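## Task

Wrap the red wire around the reel as one strand, always turning the same way and never reversing over itself, until the unwound remainder adds up to less than one flange's radius. Only wire lying between the two flanges counts, not wire beyond their rims or inside the central hole. At the end the reel must rest flat and entirely on the table.

## Robot and tools

Robot: two 6-joint yam_ultra arms, left_arm and right_arm, each with a two-finger parallel gripper and a wrist camera. Fingers point along the gripper's +z axis and separate along its y axis. end_effector_position is the spot between the pads, roughly 1 cm inside the fingertips. A camera stand sits behind the arms, and loose objects may occasionally get a short shove.

Frames: the scene frame has its origin at table-top height, halfway between the two nominal bases; +z is up, +x points out over the table, and left_arm is on the +y side (image left/right does not match the names). Actual bases: left_arm at (-0.031, +0.366, 0) m, quat_wxyz (+1.000, 0, 0, -0.021); right_arm at (+0.043, -0.236, 0) m, quat_wxyz (+1.000, 0, 0, +0.015). Each arm reports its hand pose, targets and wrist-camera pose in its own base frame; fixed cameras and the table use the scene frame. Reported positions may be off by a few centimetres, more at long reach.

execute_actions(actions, cameras): actions is a list of actions; each action is a table of up to 15 rows, one row per 1/30 s step, and a short table repeats its final row to fill 15 steps (one action = 0.5 s). Each row is one flat list of 14 numbers, each in [-1, 1]: dx, dy, dz, rx, ry, rz, opening for left_arm, then the same seven for right_arm. The first six per arm are offsets, not poses: measured along that arm's base axes from its Hand target as it stood when the action began, and rotation (rx, ry, rz as one rotation vector) is about the Hand target's position. Every row within an action refers to that same starting point; the next action starts from the new Hand target, so repeating an offset keeps moving. Scale: 1.0 equals 0.6 m or 180 degrees; a translation longer than 1.0 is shrunk along its direction. opening is absolute: +1 fully open (0.094 m), -1 shut. Sending six zeros re-asks for the current Hand target; a 0 in the opening slot is a real half-open command, so repeat the current opening to leave a gripper alone. cameras: list of names, ["all"], [] for none; default shows all only when actions is empty. An empty actions list returns images plus the fields other results may omit.

move(target, speed, blend, opening_speed, grip_force, blocking, cameras): target is one 14-number row as above, or a list of up to 15 such rows; every row is an offset from the same starting Hand targets, not from the previous row. Paths are straight, finish together, take at least 0.5 s and are cut off after 10 s. speed: m/s, 0.002 to 2.9, default 0.25 (rotation capped at twice that in rad/s), one value or one per target. blend: corner rounding radius in metres, 0 means stop at each target. opening_speed: change of opening per second on the -1..+1 scale, at least 0.2. grip_force: newtons per pad, 10 to 50, persists until changed; low values close slowly. blocking=false returns after about 0.5 s while the move continues. Moves do not avoid obstacles or the other arm; faster moves stray more and hit harder. Keep paths away from an arm's own base. The result adds a move: line (done, off_target, moving, held, fault, and limits such as paced or held).

wait(seconds 0 to 10, cameras) lets time pass with last commands held. stop(cameras) brakes a running move. zoom_image(camera, region [x0, y0, x1, y1]) enlarges part of the newest image of cam_high, cam_low, cam_left_wrist or cam_right_wrist (each 672x504), region at most 504 by 504. read_manual(section) gives licence texts only. finished_scene(scene 1 or 2) irrevocably ends the scene and moves to the next.

Results: end_effector_position (m) and end_effector_quat_wxyz per arm, Hand target (the last commanded pose after clipping, base of the next offsets), Tool commands, grip_measured (same scale as opening; reads up to ~2.5 mm wide when empty and narrower than a squeezed part), Joint positions (last entry is finger opening in metres), Joint velocities (may read within noise), Joint torques (include gravity; joints 1-3 wrap at ±28 N m), Motor temperatures. Orientation commands are limited each step to 40 degrees from the measured one. Friction and load can leave a gripper a few cm short of its target; send the remaining distance as a new offset. To release a push, command a target back past the gripper.

Gripping: each pad squeezes about 50 to 64 N at full force; once squeeze passes about 20 N it jumps to the force limit. Close slowly on fragile items, and open well above grip_measured to release.

Avoid: anything falling or being left off the table (fails the scene), dropping or releasing moving parts, fast impacts or hard presses on the table or fixtures, any collision or squeeze between the arms or their cameras (the clearance check does not cover grippers and cameras), straining a wrist-camera cable, and long stretched or loaded holding that heats motors: MOTOR HOT appears at 75 °C, at 90 °C the arm folds and stays idle, at 100 °C it collapses.

Each tool is called after ">>>" as name(argument=value, ...) on one line, values as JSON.

## Session

>>> execute_actions(actions=[])

Scene clock: 0.00 s.
left_arm: end_effector_position=(+0.3939, +0.0183, +0.0938) grip_measured=+1.000 end_effector_quat_wxyz=(+0.562, -0.063, +0.824, +0.024) | right_arm: end_effector_position=(+0.4005, -0.0469, +0.1105) grip_measured=+1.000 end_effector_quat_wxyz=(+0.589, +0.106, +0.792, -0.123)
Joint positions: left_arm=[-0.012 1.508 0.377 0.753 -0.123 -0.082 0.094] | right_arm=[0.041 1.564 0.399 0.865 0.364 0.036 0.094]
Joint velocities: within noise
Joint torques (N m): no reading
Motor temperatures (°C): left_arm=[28 30 32 27 23 25 25] | right_arm=[24 29 28 32 23 25 23]
Heat: left arm: 32 °C; right arm: 32 °C.
Hand target: left_arm +0.3970, +0.0184, +0.1017; +0.572, -0.064, +0.818, +0.024 | right_arm +0.4009, -0.0472, +0.1117; +0.589, +0.106, +0.792, -0.124
Tool commands: left_gripper/opening=+1.0 right_gripper/opening=+1.0

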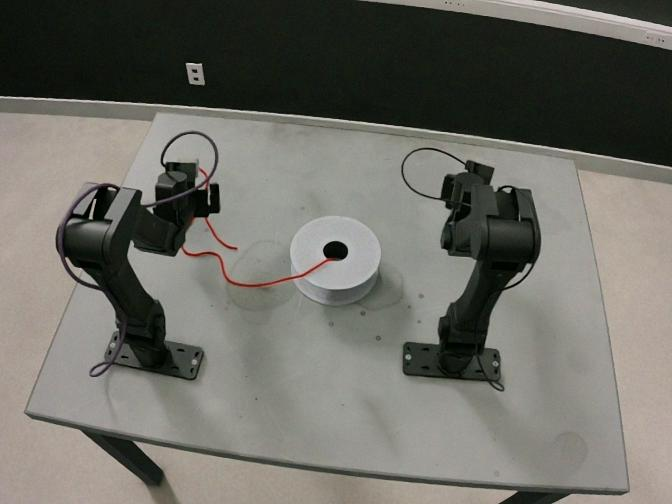

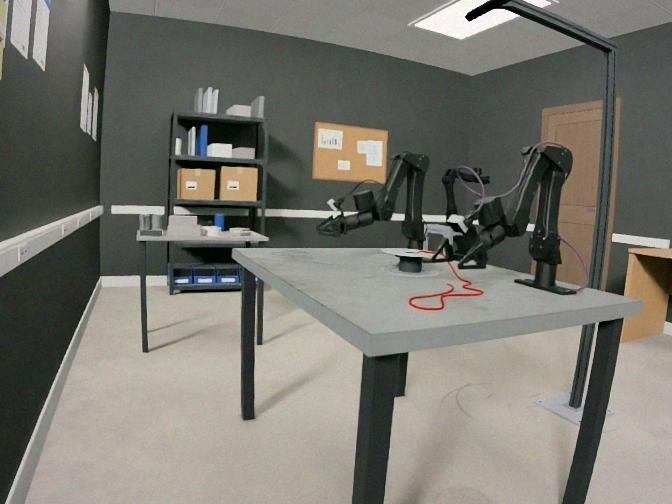

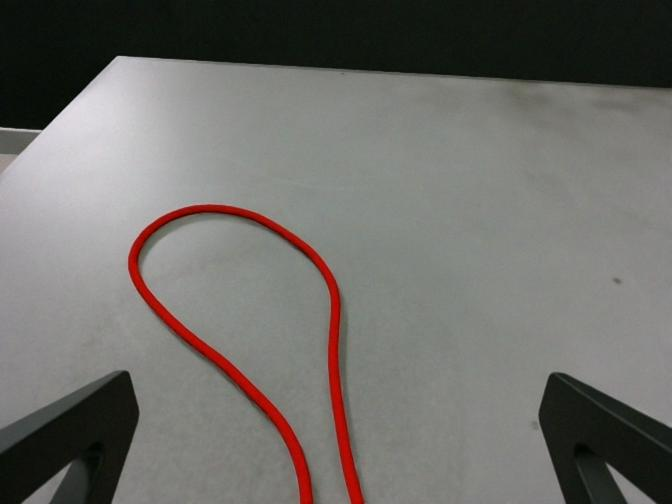

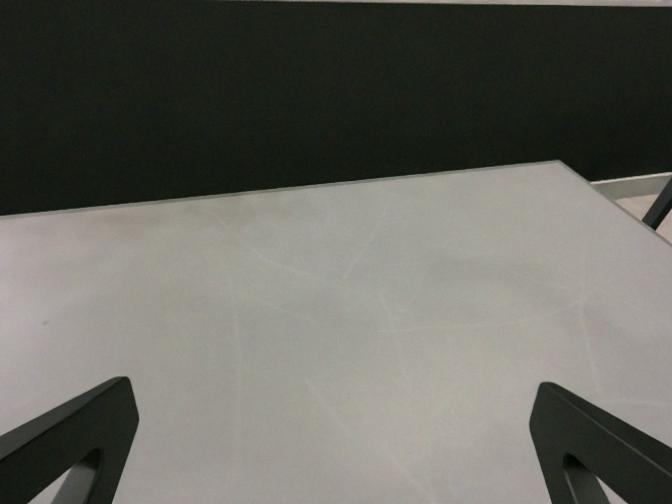

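>>> zoom_image(camera="cam_high", region=[150, 130, 400, 320])

>>> zoom_image(camera="cam_low", region=[300, 180, 600, 360])

>>> zoom_image(camera="cam_high", region=[270, 200, 400, 320])

Scaled by 2.016 from the camera's 672x504 image, which has a finer 960x720 frame.

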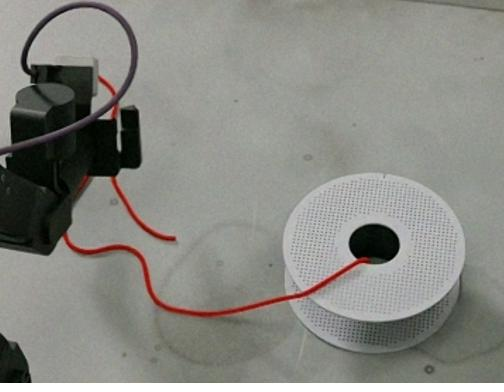

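Scaled by 1.680 from the camera's 672x504 image, which has a finer 960x720 frame.

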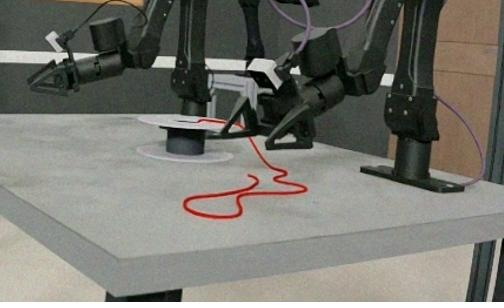

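Scaled by 3.877 from the camera's 672x504 image, which has a finer 960x720 frame.

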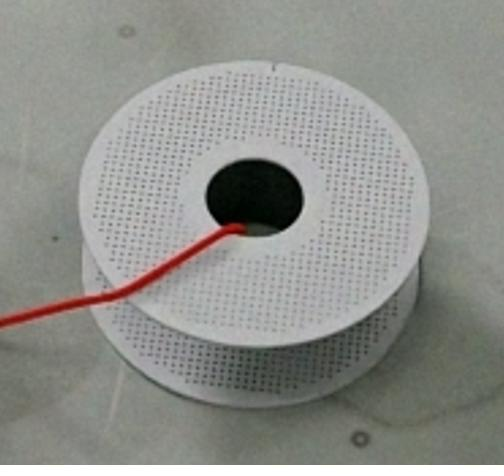

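>>> move(target=[-0.345,-0.44,0.366,0.085,0.234,-0.211,1,0,0,0,0,0,0,1], cameras=["all"])

Scene clock: 16.30 s.
left_arm: end_effector_position=(+0.1909, -0.2448, +0.3157) grip_measured=+1.000 end_effector_quat_wxyz=(+0.244, +0.290, +0.924, -0.047) | right_arm: end_effector_position=(+0.4005, -0.0469, +0.1105) grip_measured=+1.000 end_effector_quat_wxyz=(+0.589, +0.106, +0.792, -0.123)
Joint positions: left_arm=[-1.063 1.515 1.938 -1.56 -0.263 -0.397 0.094] | right_arm=[0.041 1.564 0.399 0.865 0.364 0.036 0.094]
Joint torques (N m): left_arm=[-0.32 -3.58 7.54 0.78 -0.13 -0.11] | right_arm=[-0.14 -6.94 6.76 1.83 0.08 -0.01]
Heat: left arm: 33 °C; right arm: 34 °C.
Hand target: left_arm +0.1901, -0.2457, +0.3213; +0.226, +0.285, +0.931, -0.033 | right_arm +0.4009, -0.0472, +0.1117; +0.589, +0.106, +0.792, -0.124
Off the commanded pose: left_arm 0.006 m, 3 deg | right_arm 0.001 m, 0 deg.
joint sent to its limit (left arm) — joint 4 (wrist pitch), lower limit. The joint targets are off in orientation, not in position.
move: off_target (left_arm)

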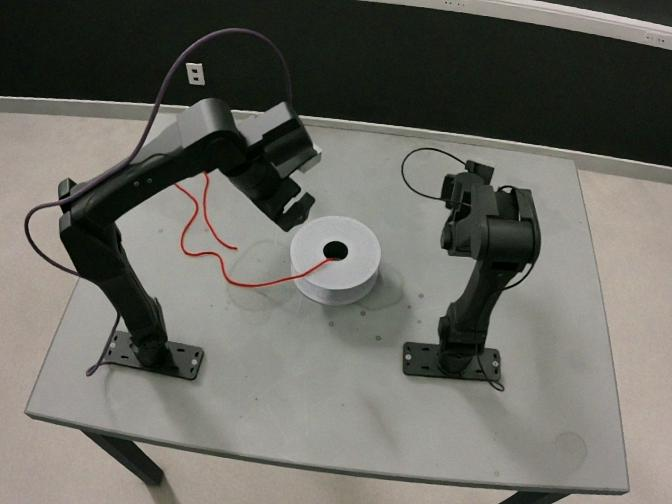

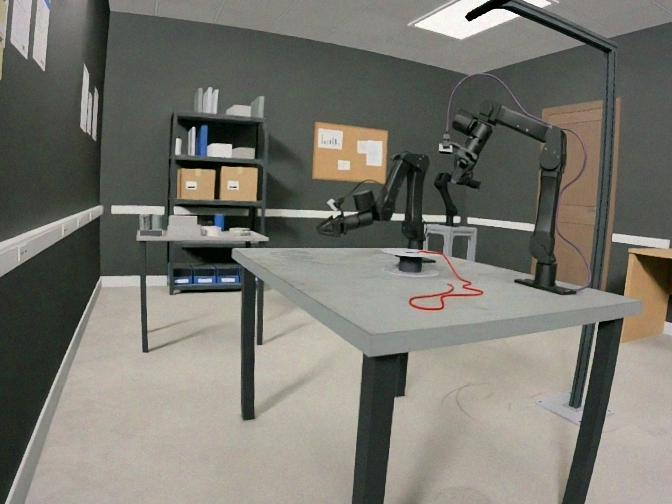

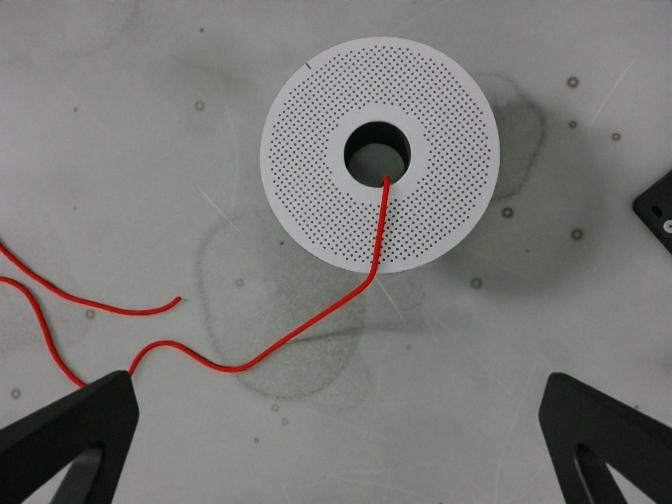

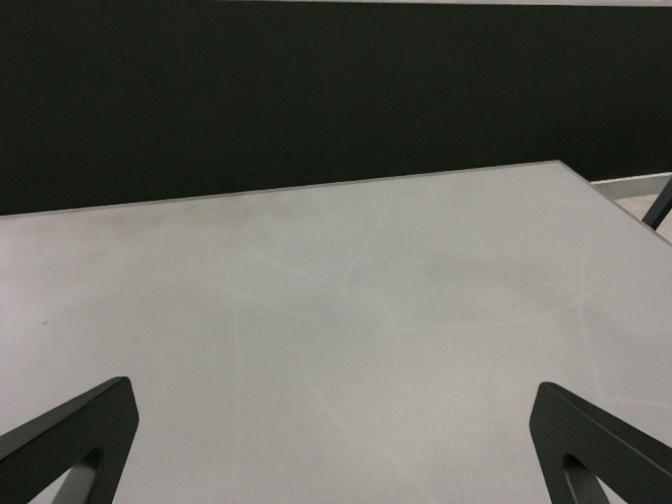

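>>> zoom_image(camera="cam_left_wrist", region=[320, 110, 440, 200])

>>> zoom_image(camera="cam_left_wrist", region=[250, 30, 510, 280])

>>> zoom_image(camera="cam_low", region=[370, 235, 500, 320])

Scaled by 4.200 from the camera's 672x504 image, which has a finer 960x720 frame.

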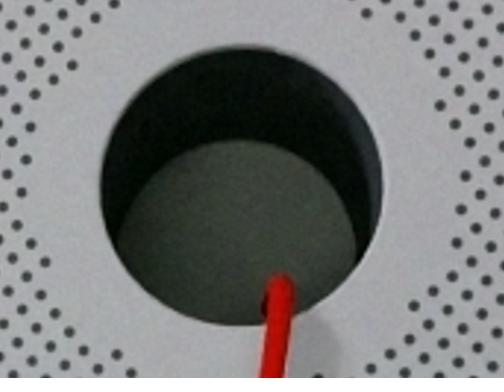

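Scaled by 1.938 from the camera's 672x504 image, which has a finer 960x720 frame.

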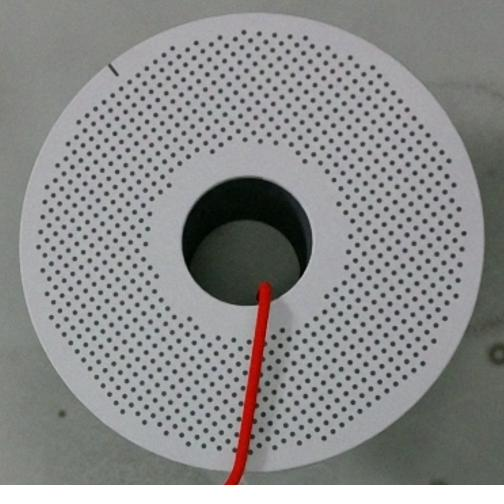

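Scaled by 3.877 from the camera's 672x504 image, which has a finer 960x720 frame.

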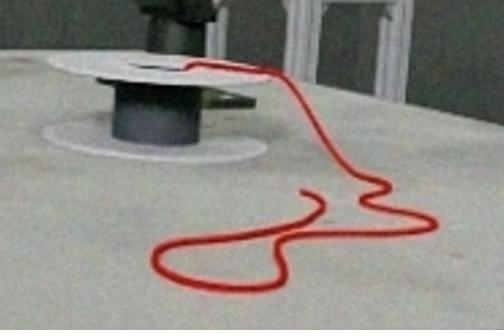

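>>> move(target=[0.0265,0.203,-0.369,-0.055,0.153,0.490,0,0,0,0,0,0,0,1], cameras=["all"])

Scene clock: 40.97 s.
left_arm: end_effector_position=(+0.2043, -0.1245, +0.1021) grip_measured=+0.002 end_effector_quat_wxyz=(+0.000, -0.462, +0.887, +0.000) | right_arm: end_effector_position=(+0.4005, -0.0469, +0.1105) grip_measured=+1.000 end_effector_quat_wxyz=(+0.589, +0.106, +0.792, -0.123)
Joint positions: left_arm=[-0.552 1.452 1.101 -1.219 0 -1.513 0.047] | right_arm=[0.041 1.564 0.399 0.865 0.364 0.036 0.094]
Joint torques (N m): left_arm=[0.47 -3.63 5.26 0.21 -0.01 -0.1] | right_arm=[-0.08 -7.05 6.79 1.84 0.06 -0.02]
Heat: left arm: 33 °C; right arm: 36 °C.
Hand target: left_arm +0.2060, -0.1237, +0.0999; +0.001, -0.469, +0.883, +0.000 | right_arm +0.4009, -0.0472, +0.1117; +0.589, +0.106, +0.792, -0.124
Off the commanded pose: left_arm 0.003 m, 1 deg | right_arm 0.001 m, 0 deg.
move: done

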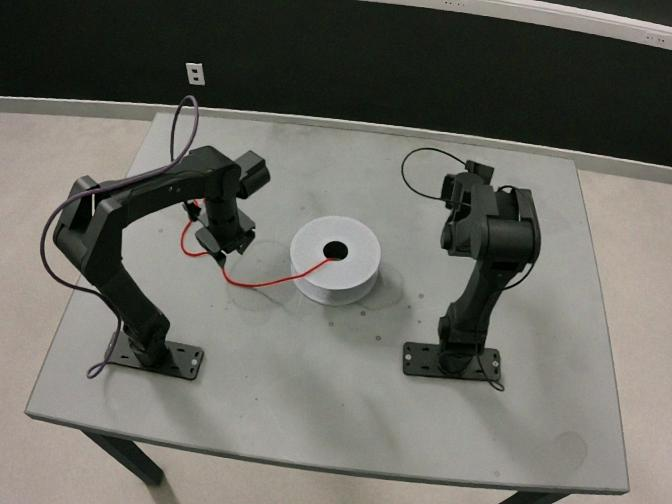

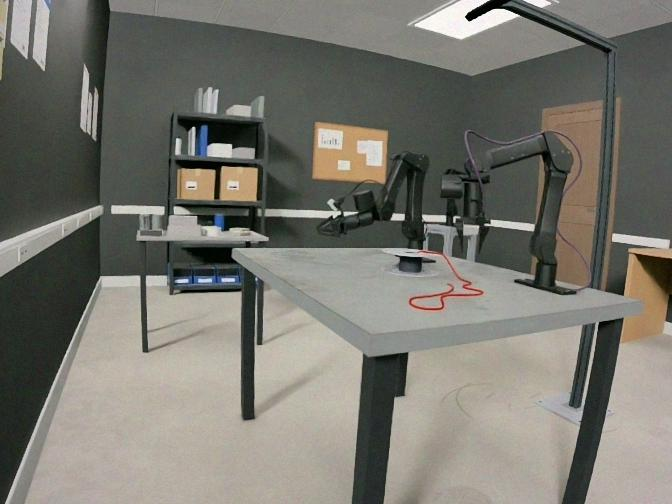

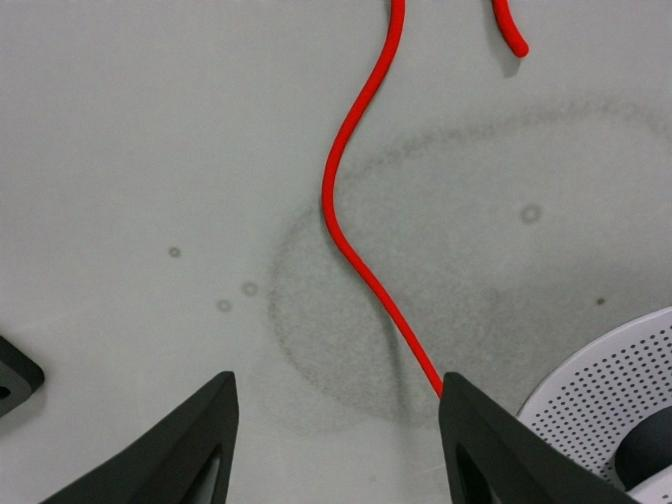

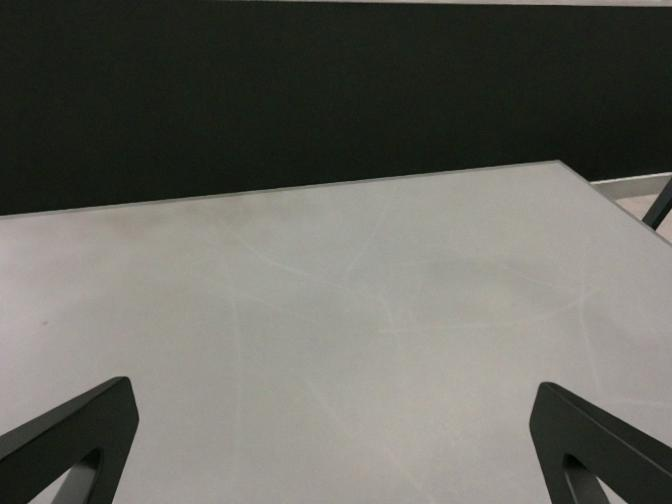

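>>> move(target=[0.003,0,-0.133,0,0,0.111,0,0,0,0,0,0,0,1], speed=0.12, cameras=["cam_left_wrist"])

Scene clock: 45.10 s.
left_arm: end_effector_position=(+0.2069, -0.1265, +0.0229) grip_measured=+0.002 end_effector_quat_wxyz=(+0.000, -0.608, +0.794, -0.002) | right_arm: end_effector_position=(+0.4005, -0.0469, +0.1105) grip_measured=+1.000 end_effector_quat_wxyz=(+0.589, +0.106, +0.792, -0.123)
Joint positions: left_arm=[-0.552 1.549 0.861 -0.879 0.002 -1.858 0.047] | right_arm=[0.041 1.564 0.399 0.865 0.364 0.036 0.094]
Joint torques (N m): left_arm=[0.77 -3.81 4.75 0.25 -0.05 -0.07] | right_arm=[-0.05 -6.93 6.68 1.83 0.06 -0.01]
Heat: left arm: 33 °C; right arm: 36 °C.
Hand target: left_arm +0.2078, -0.1238, +0.0201; +0.001, -0.615, +0.789, +0.000 | right_arm +0.4009, -0.0472, +0.1117; +0.589, +0.106, +0.792, -0.124
Off the commanded pose: left_arm 0.004 m, 1 deg | right_arm 0.001 m, 0 deg.
move: done
Images, in order (width x height): cam_left_wrist 672x504.

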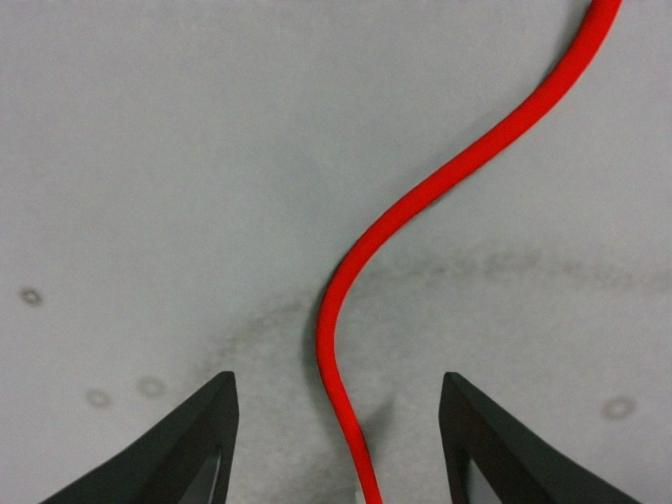

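>>> move(target=[[0,0,-0.015,0,0,0,0,0,0,0,0,0,0,1],[0,0,-0.015,0,0,0,-0.95,0,0,0,0,0,0,1]], speed=0.05, opening_speed=1.0, cameras=["cam_left_wrist"])

Scene clock: 47.83 s.
left_arm: end_effector_position=(+0.2074, -0.1268, +0.0143) grip_measured=-0.947 end_effector_quat_wxyz=(+0.001, -0.608, +0.794, -0.004) | right_arm: end_effector_position=(+0.4005, -0.0469, +0.1105) grip_measured=+1.000 end_effector_quat_wxyz=(+0.589, +0.106, +0.792, -0.123)
Joint positions: left_arm=[-0.552 1.565 0.839 -0.838 0.002 -1.86 0.002] | right_arm=[0.041 1.564 0.399 0.865 0.364 0.036 0.094]
Joint torques (N m): left_arm=[0.77 -3.77 4.6 0.22 -0.05 -0.08] | right_arm=[-0.08 -6.95 6.75 1.83 0.06 0]
Heat: left arm: 33 °C; right arm: 36 °C.
Hand target: left_arm +0.2077, -0.1237, +0.0111; +0.001, -0.615, +0.789, +0.000 | right_arm +0.4009, -0.0472, +0.1117; +0.589, +0.106, +0.792, -0.124
Off the commanded pose: left_arm 0.004 m, 1 deg | right_arm 0.001 m, 0 deg.
move: done
Images, in order (width x height): cam_left_wrist 672x504.

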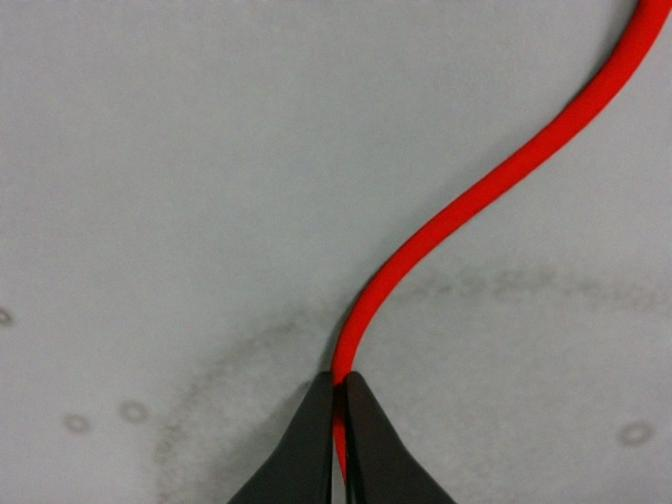

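>>> move(target=[0.01,0.083,0.03,0,0,0,-0.95,0,0,0,0,0,0,1], speed=0.05, cameras=["cam_high","cam_low"])

>>> zoom_image(camera="cam_high", region=[150, 130, 400, 320])

>>> zoom_image(camera="cam_high", region=[270, 200, 400, 320])

Scene clock: 50.77 s.
left_arm: end_effector_position=(+0.2175, -0.0803, +0.0254) grip_measured=-0.947 end_effector_quat_wxyz=(-0.004, -0.615, +0.789, -0.006) | right_arm: end_effector_position=(+0.4005, -0.0469, +0.1105) grip_measured=+1.000 end_effector_quat_wxyz=(+0.589, +0.106, +0.792, -0.123)
Joint positions: left_arm=[-0.347 1.502 0.828 -0.891 0.014 -1.671 0.002] | right_arm=[0.041 1.564 0.399 0.865 0.364 0.036 0.094]
Joint torques (N m): left_arm=[0.57 -5.63 4.78 -0.08 -0.19 0.06] | right_arm=[-0.09 -6.99 6.75 1.85 0.04 -0.01]
Heat: left arm: 33 °C; right arm: 36 °C.
Hand target: left_arm +0.2138, -0.0740, +0.0291; +0.001, -0.615, +0.789, +0.000 | right_arm +0.4009, -0.0472, +0.1117; +0.589, +0.106, +0.792, -0.124
Off the commanded pose: left_arm 0.008 m, 1 deg | right_arm 0.001 m, 0 deg.
move: done
Images, in order (width x height): cam_high 672x504, cam_low 672x504.

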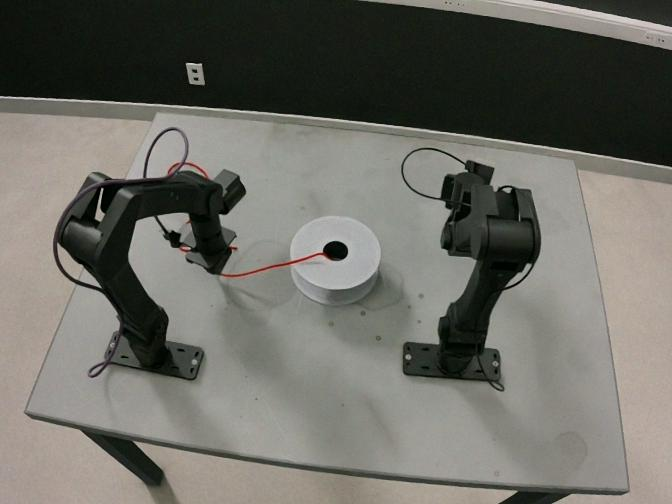

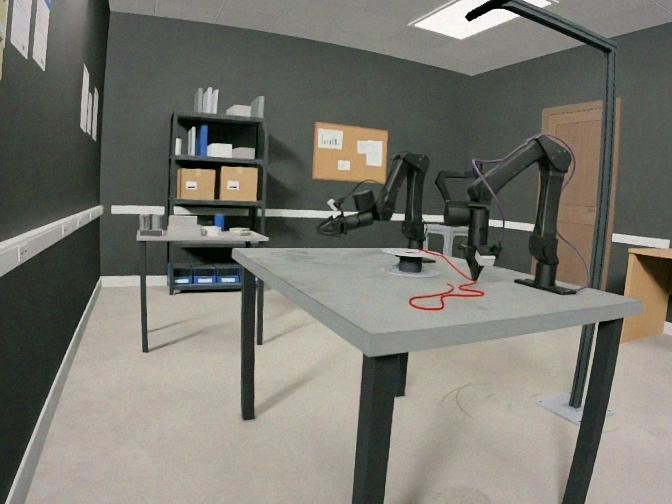

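Scaled by 2.016 from the camera's 672x504 image, which has a finer 960x720 frame.

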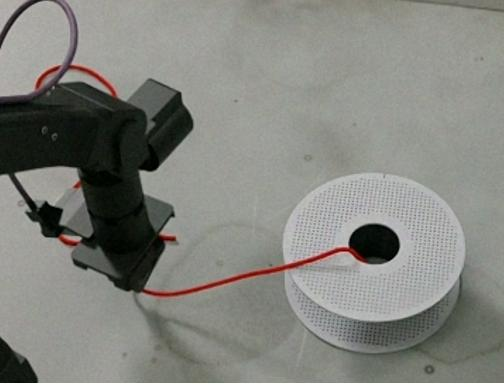

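Scaled by 3.877 from the camera's 672x504 image, which has a finer 960x720 frame.

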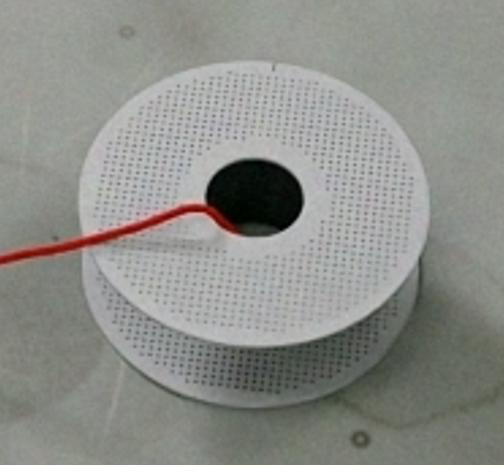

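>>> move(target=[0,0,-0.02,0,0,0,-0.6,0,0,0,0,0,0,1], speed=0.1, opening_speed=1.0, cameras=["cam_left_wrist"])

Scene clock: 60.07 s.
left_arm: end_effector_position=(+0.2119, -0.0780, +0.0183) grip_measured=-0.602 end_effector_quat_wxyz=(-0.007, -0.614, +0.789, -0.001) | right_arm: end_effector_position=(+0.4005, -0.0469, +0.1105) grip_measured=+1.000 end_effector_quat_wxyz=(+0.589, +0.106, +0.792, -0.123)
Joint positions: left_arm=[-0.347 1.502 0.796 -0.87 0.013 -1.669 0.019] | right_arm=[0.041 1.564 0.399 0.865 0.364 0.036 0.094]
Joint torques (N m): left_arm=[0.7 -3.95 4.62 0.23 -0.17 0.06] | right_arm=[-0.1 -6.86 6.74 1.84 0.05 -0.01]
Heat: left arm: 33 °C; right arm: 36 °C.
Hand target: left_arm +0.2137, -0.0739, +0.0171; +0.001, -0.615, +0.789, +0.000 | right_arm +0.4009, -0.0472, +0.1117; +0.589, +0.106, +0.792, -0.124
Off the commanded pose: left_arm 0.005 m, 1 deg | right_arm 0.001 m, 0 deg.
move: done
Images, in order (width x height): cam_left_wrist 672x504.

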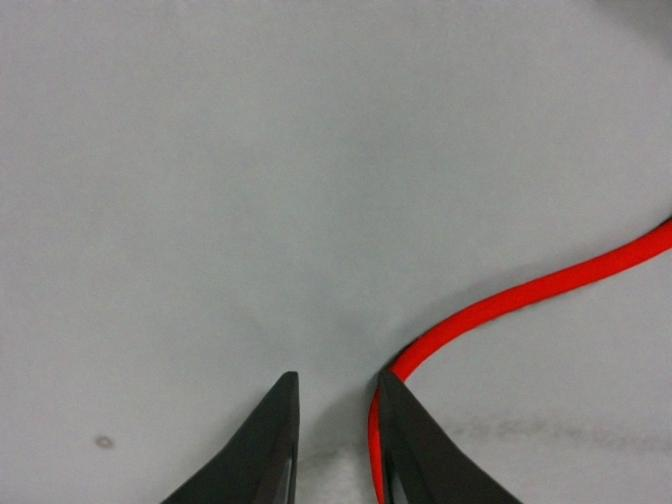

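>>> move(target=[0,0,0.2,0,0,-0.1,0,0,0,0,0,0,0,1], speed=0.2, cameras=["cam_left_wrist"])

Scene clock: 62.17 s.
left_arm: end_effector_position=(+0.2107, -0.0775, +0.1275) grip_measured=-0.002 end_effector_quat_wxyz=(-0.012, -0.483, +0.875, +0.004) | right_arm: end_effector_position=(+0.4005, -0.0469, +0.1105) grip_measured=+1.000 end_effector_quat_wxyz=(+0.589, +0.106, +0.792, -0.123)
Joint positions: left_arm=[-0.347 1.411 1.166 -1.347 0.012 -1.356 0.047] | right_arm=[0.041 1.564 0.399 0.865 0.364 0.036 0.094]
Joint torques (N m): left_arm=[0.72 -4.74 8.09 -0.06 -0.15 0.11] | right_arm=[-0.09 -6.93 6.71 1.83 0.05 -0.02]
Heat: left arm: 33 °C; right arm: 36 °C.
Hand target: left_arm +0.2137, -0.0739, +0.1371; +0.001, -0.484, +0.875, +0.000 | right_arm +0.4009, -0.0472, +0.1117; +0.589, +0.106, +0.792, -0.124
Off the commanded pose: left_arm 0.011 m, 2 deg | right_arm 0.001 m, 0 deg.
move: off_target (left_arm)
Images, in order (width x height): cam_left_wrist 672x504.

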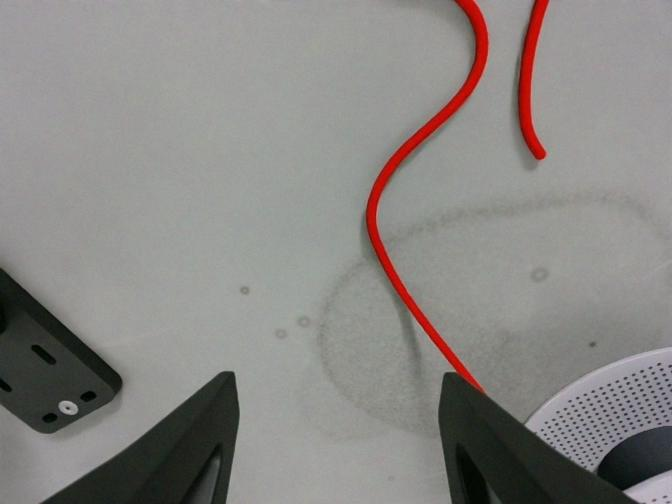

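>>> move(target=[[0.1055,0.03,-0.15,0,0,-0.227,0,0,0,0,0,0,0,1]], speed=0.2, cameras=["cam_left_wrist"])

Scene clock: 67.80 s.
left_arm: end_effector_position=(+0.2746, -0.0591, +0.0499) grip_measured=-0.002 end_effector_quat_wxyz=(-0.003, -0.148, +0.989, -0.003) | right_arm: end_effector_position=(+0.4005, -0.0469, +0.1105) grip_measured=+1.000 end_effector_quat_wxyz=(+0.589, +0.106, +0.792, -0.123)
Joint positions: left_arm=[-0.21 1.658 1.091 -1.007 0.008 -0.507 0.047] | right_arm=[0.041 1.564 0.399 0.865 0.364 0.036 0.094]
Joint torques (N m): left_arm=[0.69 -4.93 4.97 0.26 -0.1 0.06] | right_arm=[-0.14 -6.95 6.78 1.85 0.08 0.01]
Motor temperatures (°C): left_arm=[28 31 33 27 23 25 25] | right_arm=[24 30 28 37 23 25 23]
Heat: left arm: 33 °C; right arm: 37 °C.
Hand target: left_arm +0.2771, -0.0559, +0.0470; +0.001, -0.148, +0.989, -0.001 | right_arm +0.4009, -0.0472, +0.1117; +0.589, +0.106, +0.792, -0.124
Off the commanded pose: left_arm 0.005 m, 1 deg | right_arm 0.001 m, 0 deg.
move: done
Images, in order (width x height): cam_left_wrist 672x504.

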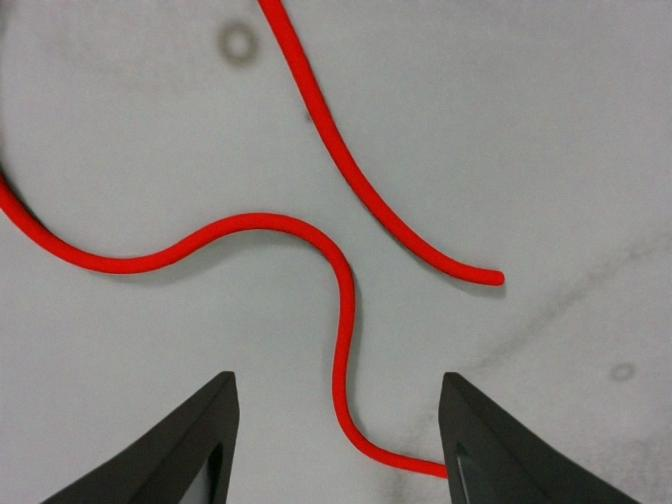

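>>> move(target=[[0.002,0.001,-0.06,0,0,0,0,0,0,0,0,0,0,1],[0.002,0.001,-0.06,0,0,0,-0.95,0,0,0,0,0,0,1]], speed=0.08, opening_speed=1.0, cameras=["cam_left_wrist"])

Scene clock: 71.30 s.
left_arm: end_effector_position=(+0.2757, -0.0585, +0.0137) grip_measured=-0.947 end_effector_quat_wxyz=(-0.003, -0.148, +0.989, -0.003) | right_arm: end_effector_position=(+0.4005, -0.0469, +0.1105) grip_measured=+1.000 end_effector_quat_wxyz=(+0.589, +0.106, +0.792, -0.123)
Joint positions: left_arm=[-0.207 1.718 1.003 -0.86 0.008 -0.504 0.003] | right_arm=[0.041 1.564 0.399 0.865 0.364 0.036 0.094]
Joint torques (N m): left_arm=[0.68 -5.07 4.81 0.3 -0.1 0.07] | right_arm=[-0.09 -6.89 6.71 1.85 0.06 0]
Heat: left arm: 33 °C; right arm: 37 °C.
Hand target: left_arm +0.2782, -0.0553, +0.0110; +0.001, -0.148, +0.989, -0.001 | right_arm +0.4009, -0.0472, +0.1117; +0.589, +0.106, +0.792, -0.124
Off the commanded pose: left_arm 0.005 m, 1 deg | right_arm 0.001 m, 0 deg.
move: done
Images, in order (width x height): cam_left_wrist 672x504.

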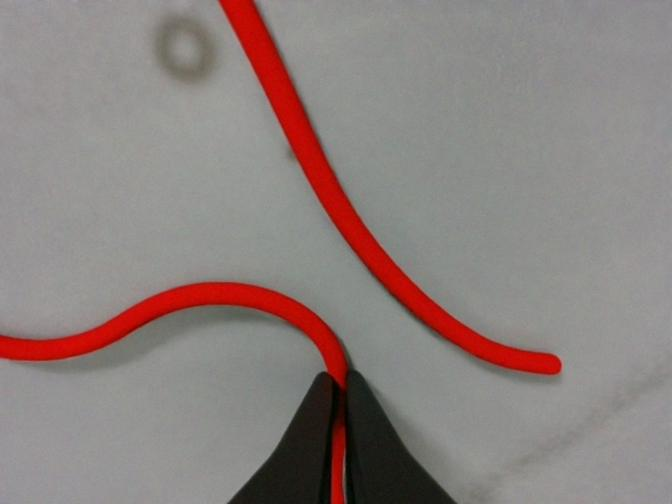

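>>> move(target=[0.012,0.009,0.02,0,0,0.322,-0.95,-0.322,0.487,0.064,0.224,0.348,-0.126,-0.745], speed=0.2, cameras=["all"])

Scene clock: 77.57 s.
left_arm: end_effector_position=(+0.2804, -0.0531, +0.0190) grip_measured=-0.945 end_effector_quat_wxyz=(-0.003, -0.602, +0.799, -0.003) | right_arm: end_effector_position=(+0.2094, +0.2425, +0.1497) grip_measured=-0.743 end_effector_quat_wxyz=(+0.007, +0.354, +0.935, +0.006)
Joint positions: left_arm=[-0.185 1.718 1.026 -0.879 0.008 -1.476 0.003] | right_arm=[0.86 1.743 1.588 -1.4 0.009 1.585 0.012]
Joint torques (N m): left_arm=[0.68 -5.08 7.72 -0.04 -0.11 -0.1] | right_arm=[0.49 -7.76 9.31 0.04 -0.08 0.09]
Heat: left arm: 33 °C; right arm: 36 °C.
Hand target: left_arm +0.2855, -0.0500, +0.0230; +0.001, -0.608, +0.794, +0.000 | right_arm +0.2077, +0.2450, +0.1502; +0.001, +0.356, +0.934, +0.000
Off the commanded pose: left_arm 0.007 m, 1 deg | right_arm 0.003 m, 1 deg.
move: done

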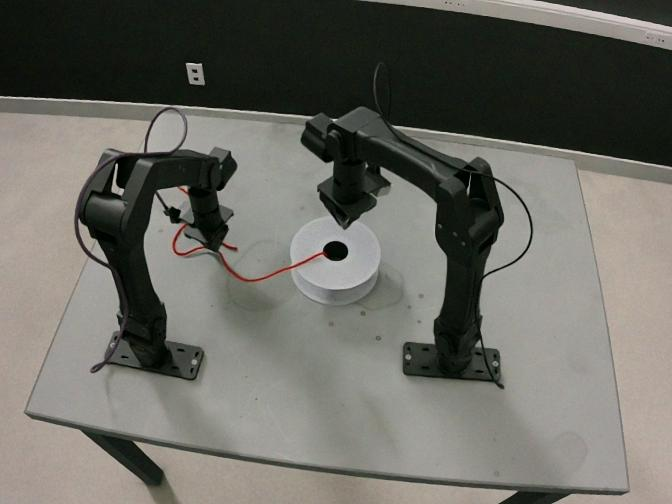

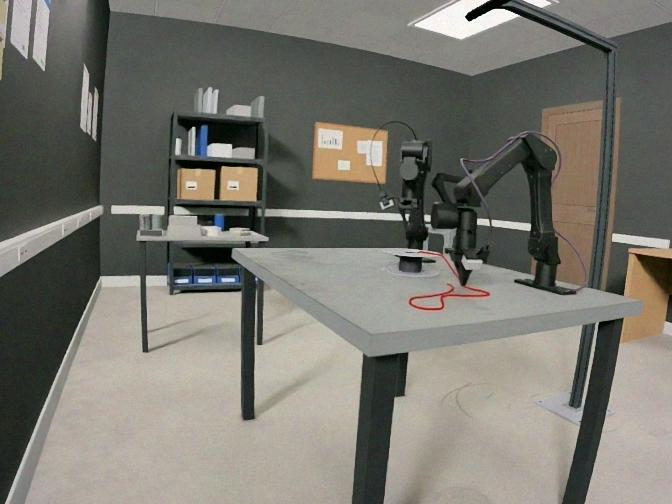

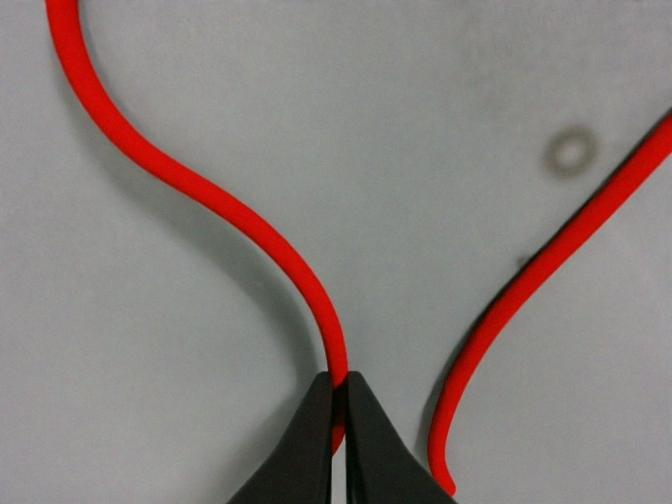

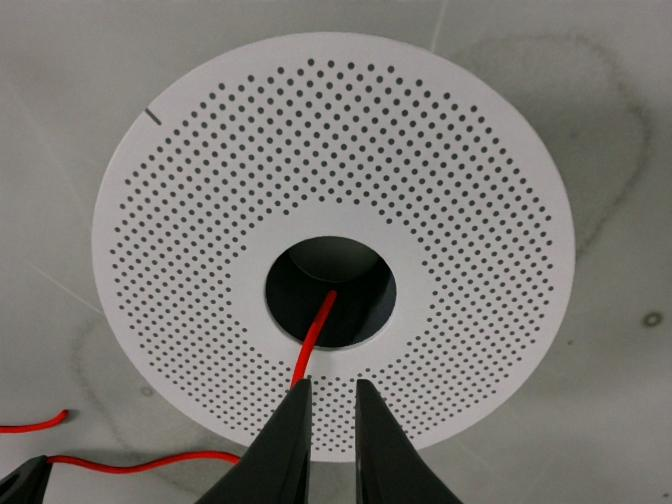

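>>> zoom_image(camera="cam_right_wrist", region=[230, 210, 430, 400])

>>> zoom_image(camera="cam_high", region=[270, 200, 400, 320])

>>> zoom_image(camera="cam_low", region=[370, 235, 500, 320])

Scaled by 2.520 from the camera's 672x504 image, which has a finer 960x720 frame.

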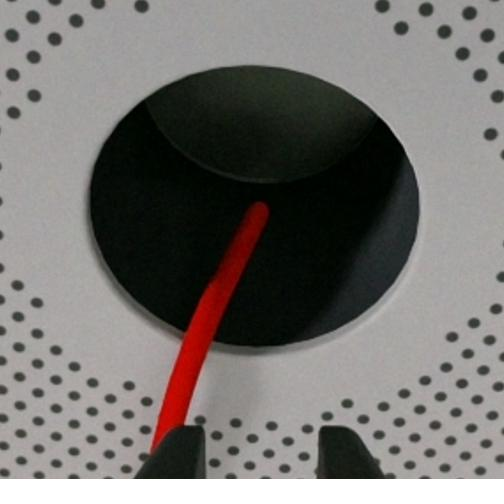

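Scaled by 3.877 from the camera's 672x504 image, which has a finer 960x720 frame.

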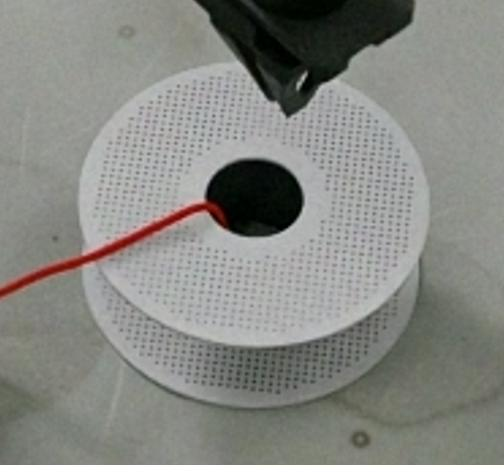

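Scaled by 3.877 from the camera's 672x504 image, which has a finer 960x720 frame.

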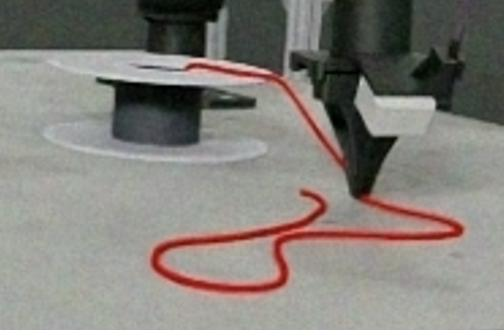

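>>> zoom_image(camera="cam_high", region=[310, 230, 360, 270])

>>> zoom_image(camera="cam_right_wrist", region=[290, 260, 370, 340])

Scaled by 10.080 from the camera's 672x504 image, which has a finer 960x720 frame.

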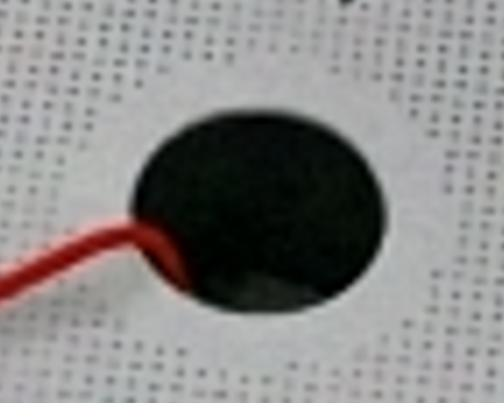

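Scaled by 6.300 from the camera's 672x504 image, which has a finer 960x720 frame.

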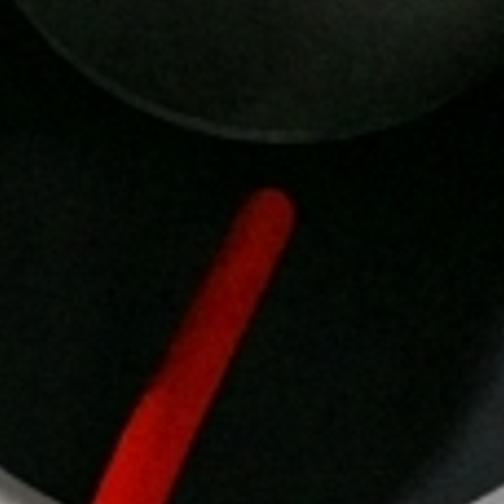

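>>> move(target=[0,0,0,0,0,0,-0.95,0.04,-0.035,-0.055,0,0,0,-0.745], speed=0.1, cameras=["cam_right_wrist"])

>>> zoom_image(camera="cam_right_wrist", region=[220, 150, 420, 320])

Scene clock: 87.77 s.
left_arm: end_effector_position=(+0.2803, -0.0531, +0.0190) grip_measured=-0.945 end_effector_quat_wxyz=(-0.003, -0.602, +0.799, -0.003) | right_arm: end_effector_position=(+0.2322, +0.2249, +0.1252) grip_measured=-0.743 end_effector_quat_wxyz=(+0.007, +0.359, +0.933, +0.008)
Joint positions: left_arm=[-0.185 1.718 1.026 -0.879 0.008 -1.477 0.003] | right_arm=[0.769 1.746 1.495 -1.299 0.006 1.504 0.012]
Joint torques (N m): left_arm=[0.66 -5.11 7.73 -0.05 -0.11 -0.09] | right_arm=[-0.36 -8.1 6.22 0.31 -0.05 -0.09]
Heat: left arm: 33 °C; right arm: 35 °C.
Hand target: left_arm +0.2854, -0.0500, +0.0230; +0.001, -0.609, +0.794, +0.000 | right_arm +0.2317, +0.2241, +0.1171; +0.000, +0.356, +0.934, +0.000
Off the commanded pose: left_arm 0.007 m, 1 deg | right_arm 0.008 m, 1 deg.
move: done
Images, in order (width x height): cam_right_wrist 672x504.

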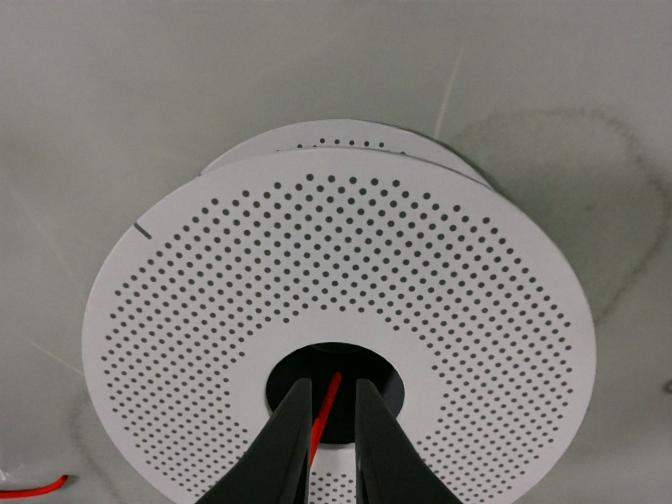

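Scaled by 2.520 from the camera's 672x504 image, which has a finer 960x720 frame.

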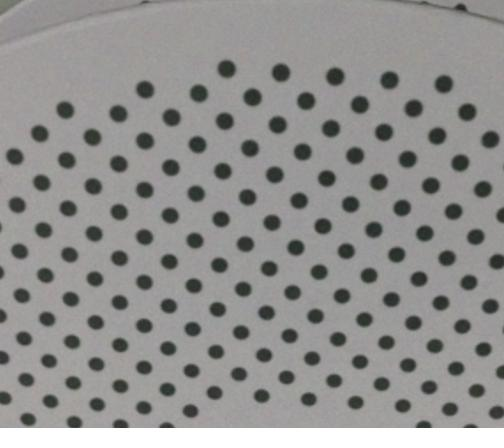

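>>> move(target=[0,0.08,0.02,0,0,0,-0.95,0,0,0,0,0,0,-0.745], speed=0.08, cameras=["cam_right_wrist","cam_high"])

>>> zoom_image(camera="cam_right_wrist", region=[230, 320, 430, 500])

>>> zoom_image(camera="cam_high", region=[150, 150, 400, 320])

Scene clock: 92.23 s.
left_arm: end_effector_position=(+0.2782, -0.0053, +0.0218) grip_measured=-0.946 end_effector_quat_wxyz=(-0.016, -0.609, +0.793, +0.007) | right_arm: end_effector_position=(+0.2323, +0.2250, +0.1252) grip_measured=-0.743 end_effector_quat_wxyz=(+0.007, +0.359, +0.933, +0.008)
Joint positions: left_arm=[-0.017 1.718 1.038 -0.924 0.009 -1.327 0.003] | right_arm=[0.769 1.746 1.495 -1.298 0.006 1.503 0.012]
Joint torques (N m): left_arm=[0.39 -7.64 7.62 -0.1 -0.12 0.07] | right_arm=[-0.28 -8.13 6.19 0.33 -0.09 -0.12]
Heat: left arm: 34 °C; right arm: 35 °C.
Hand target: left_arm +0.2855, -0.0019, +0.0351; +0.001, -0.609, +0.794, +0.000 | right_arm +0.2317, +0.2241, +0.1171; +0.000, +0.356, +0.934, +0.000
Off the commanded pose: left_arm 0.015 m, 2 deg | right_arm 0.008 m, 1 deg.
move: off_target (left_arm)
Images, in order (width x height): cam_high 672x504, cam_right_wrist 672x504.

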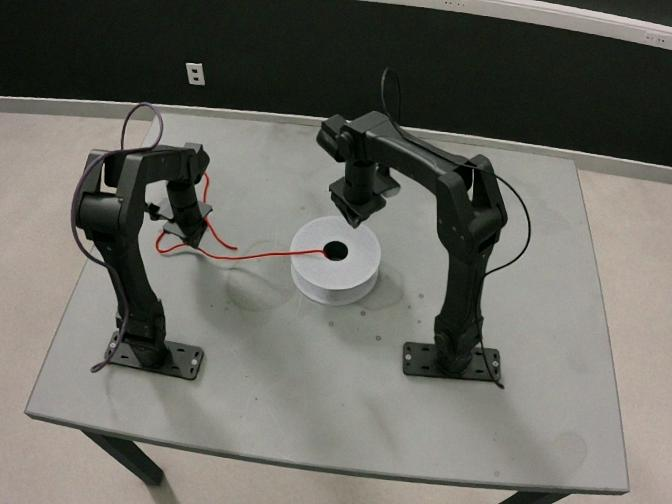

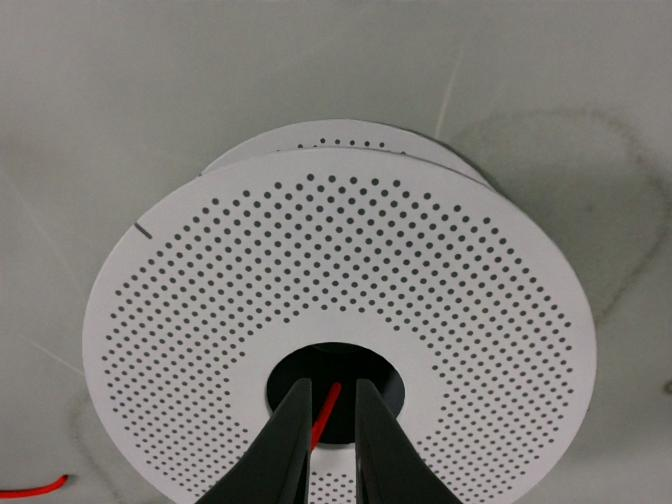

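Scaled by 2.520 from the camera's 672x504 image, which has a finer 960x720 frame.

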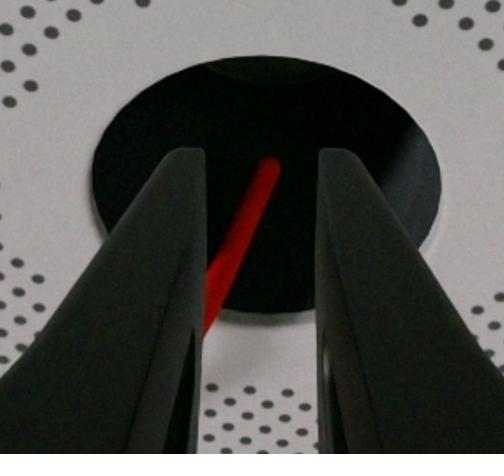

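Scaled by 2.016 from the camera's 672x504 image, which has a finer 960x720 frame.

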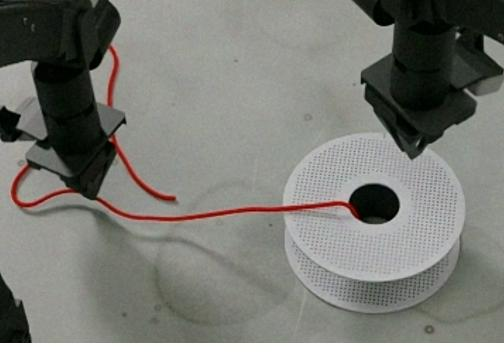

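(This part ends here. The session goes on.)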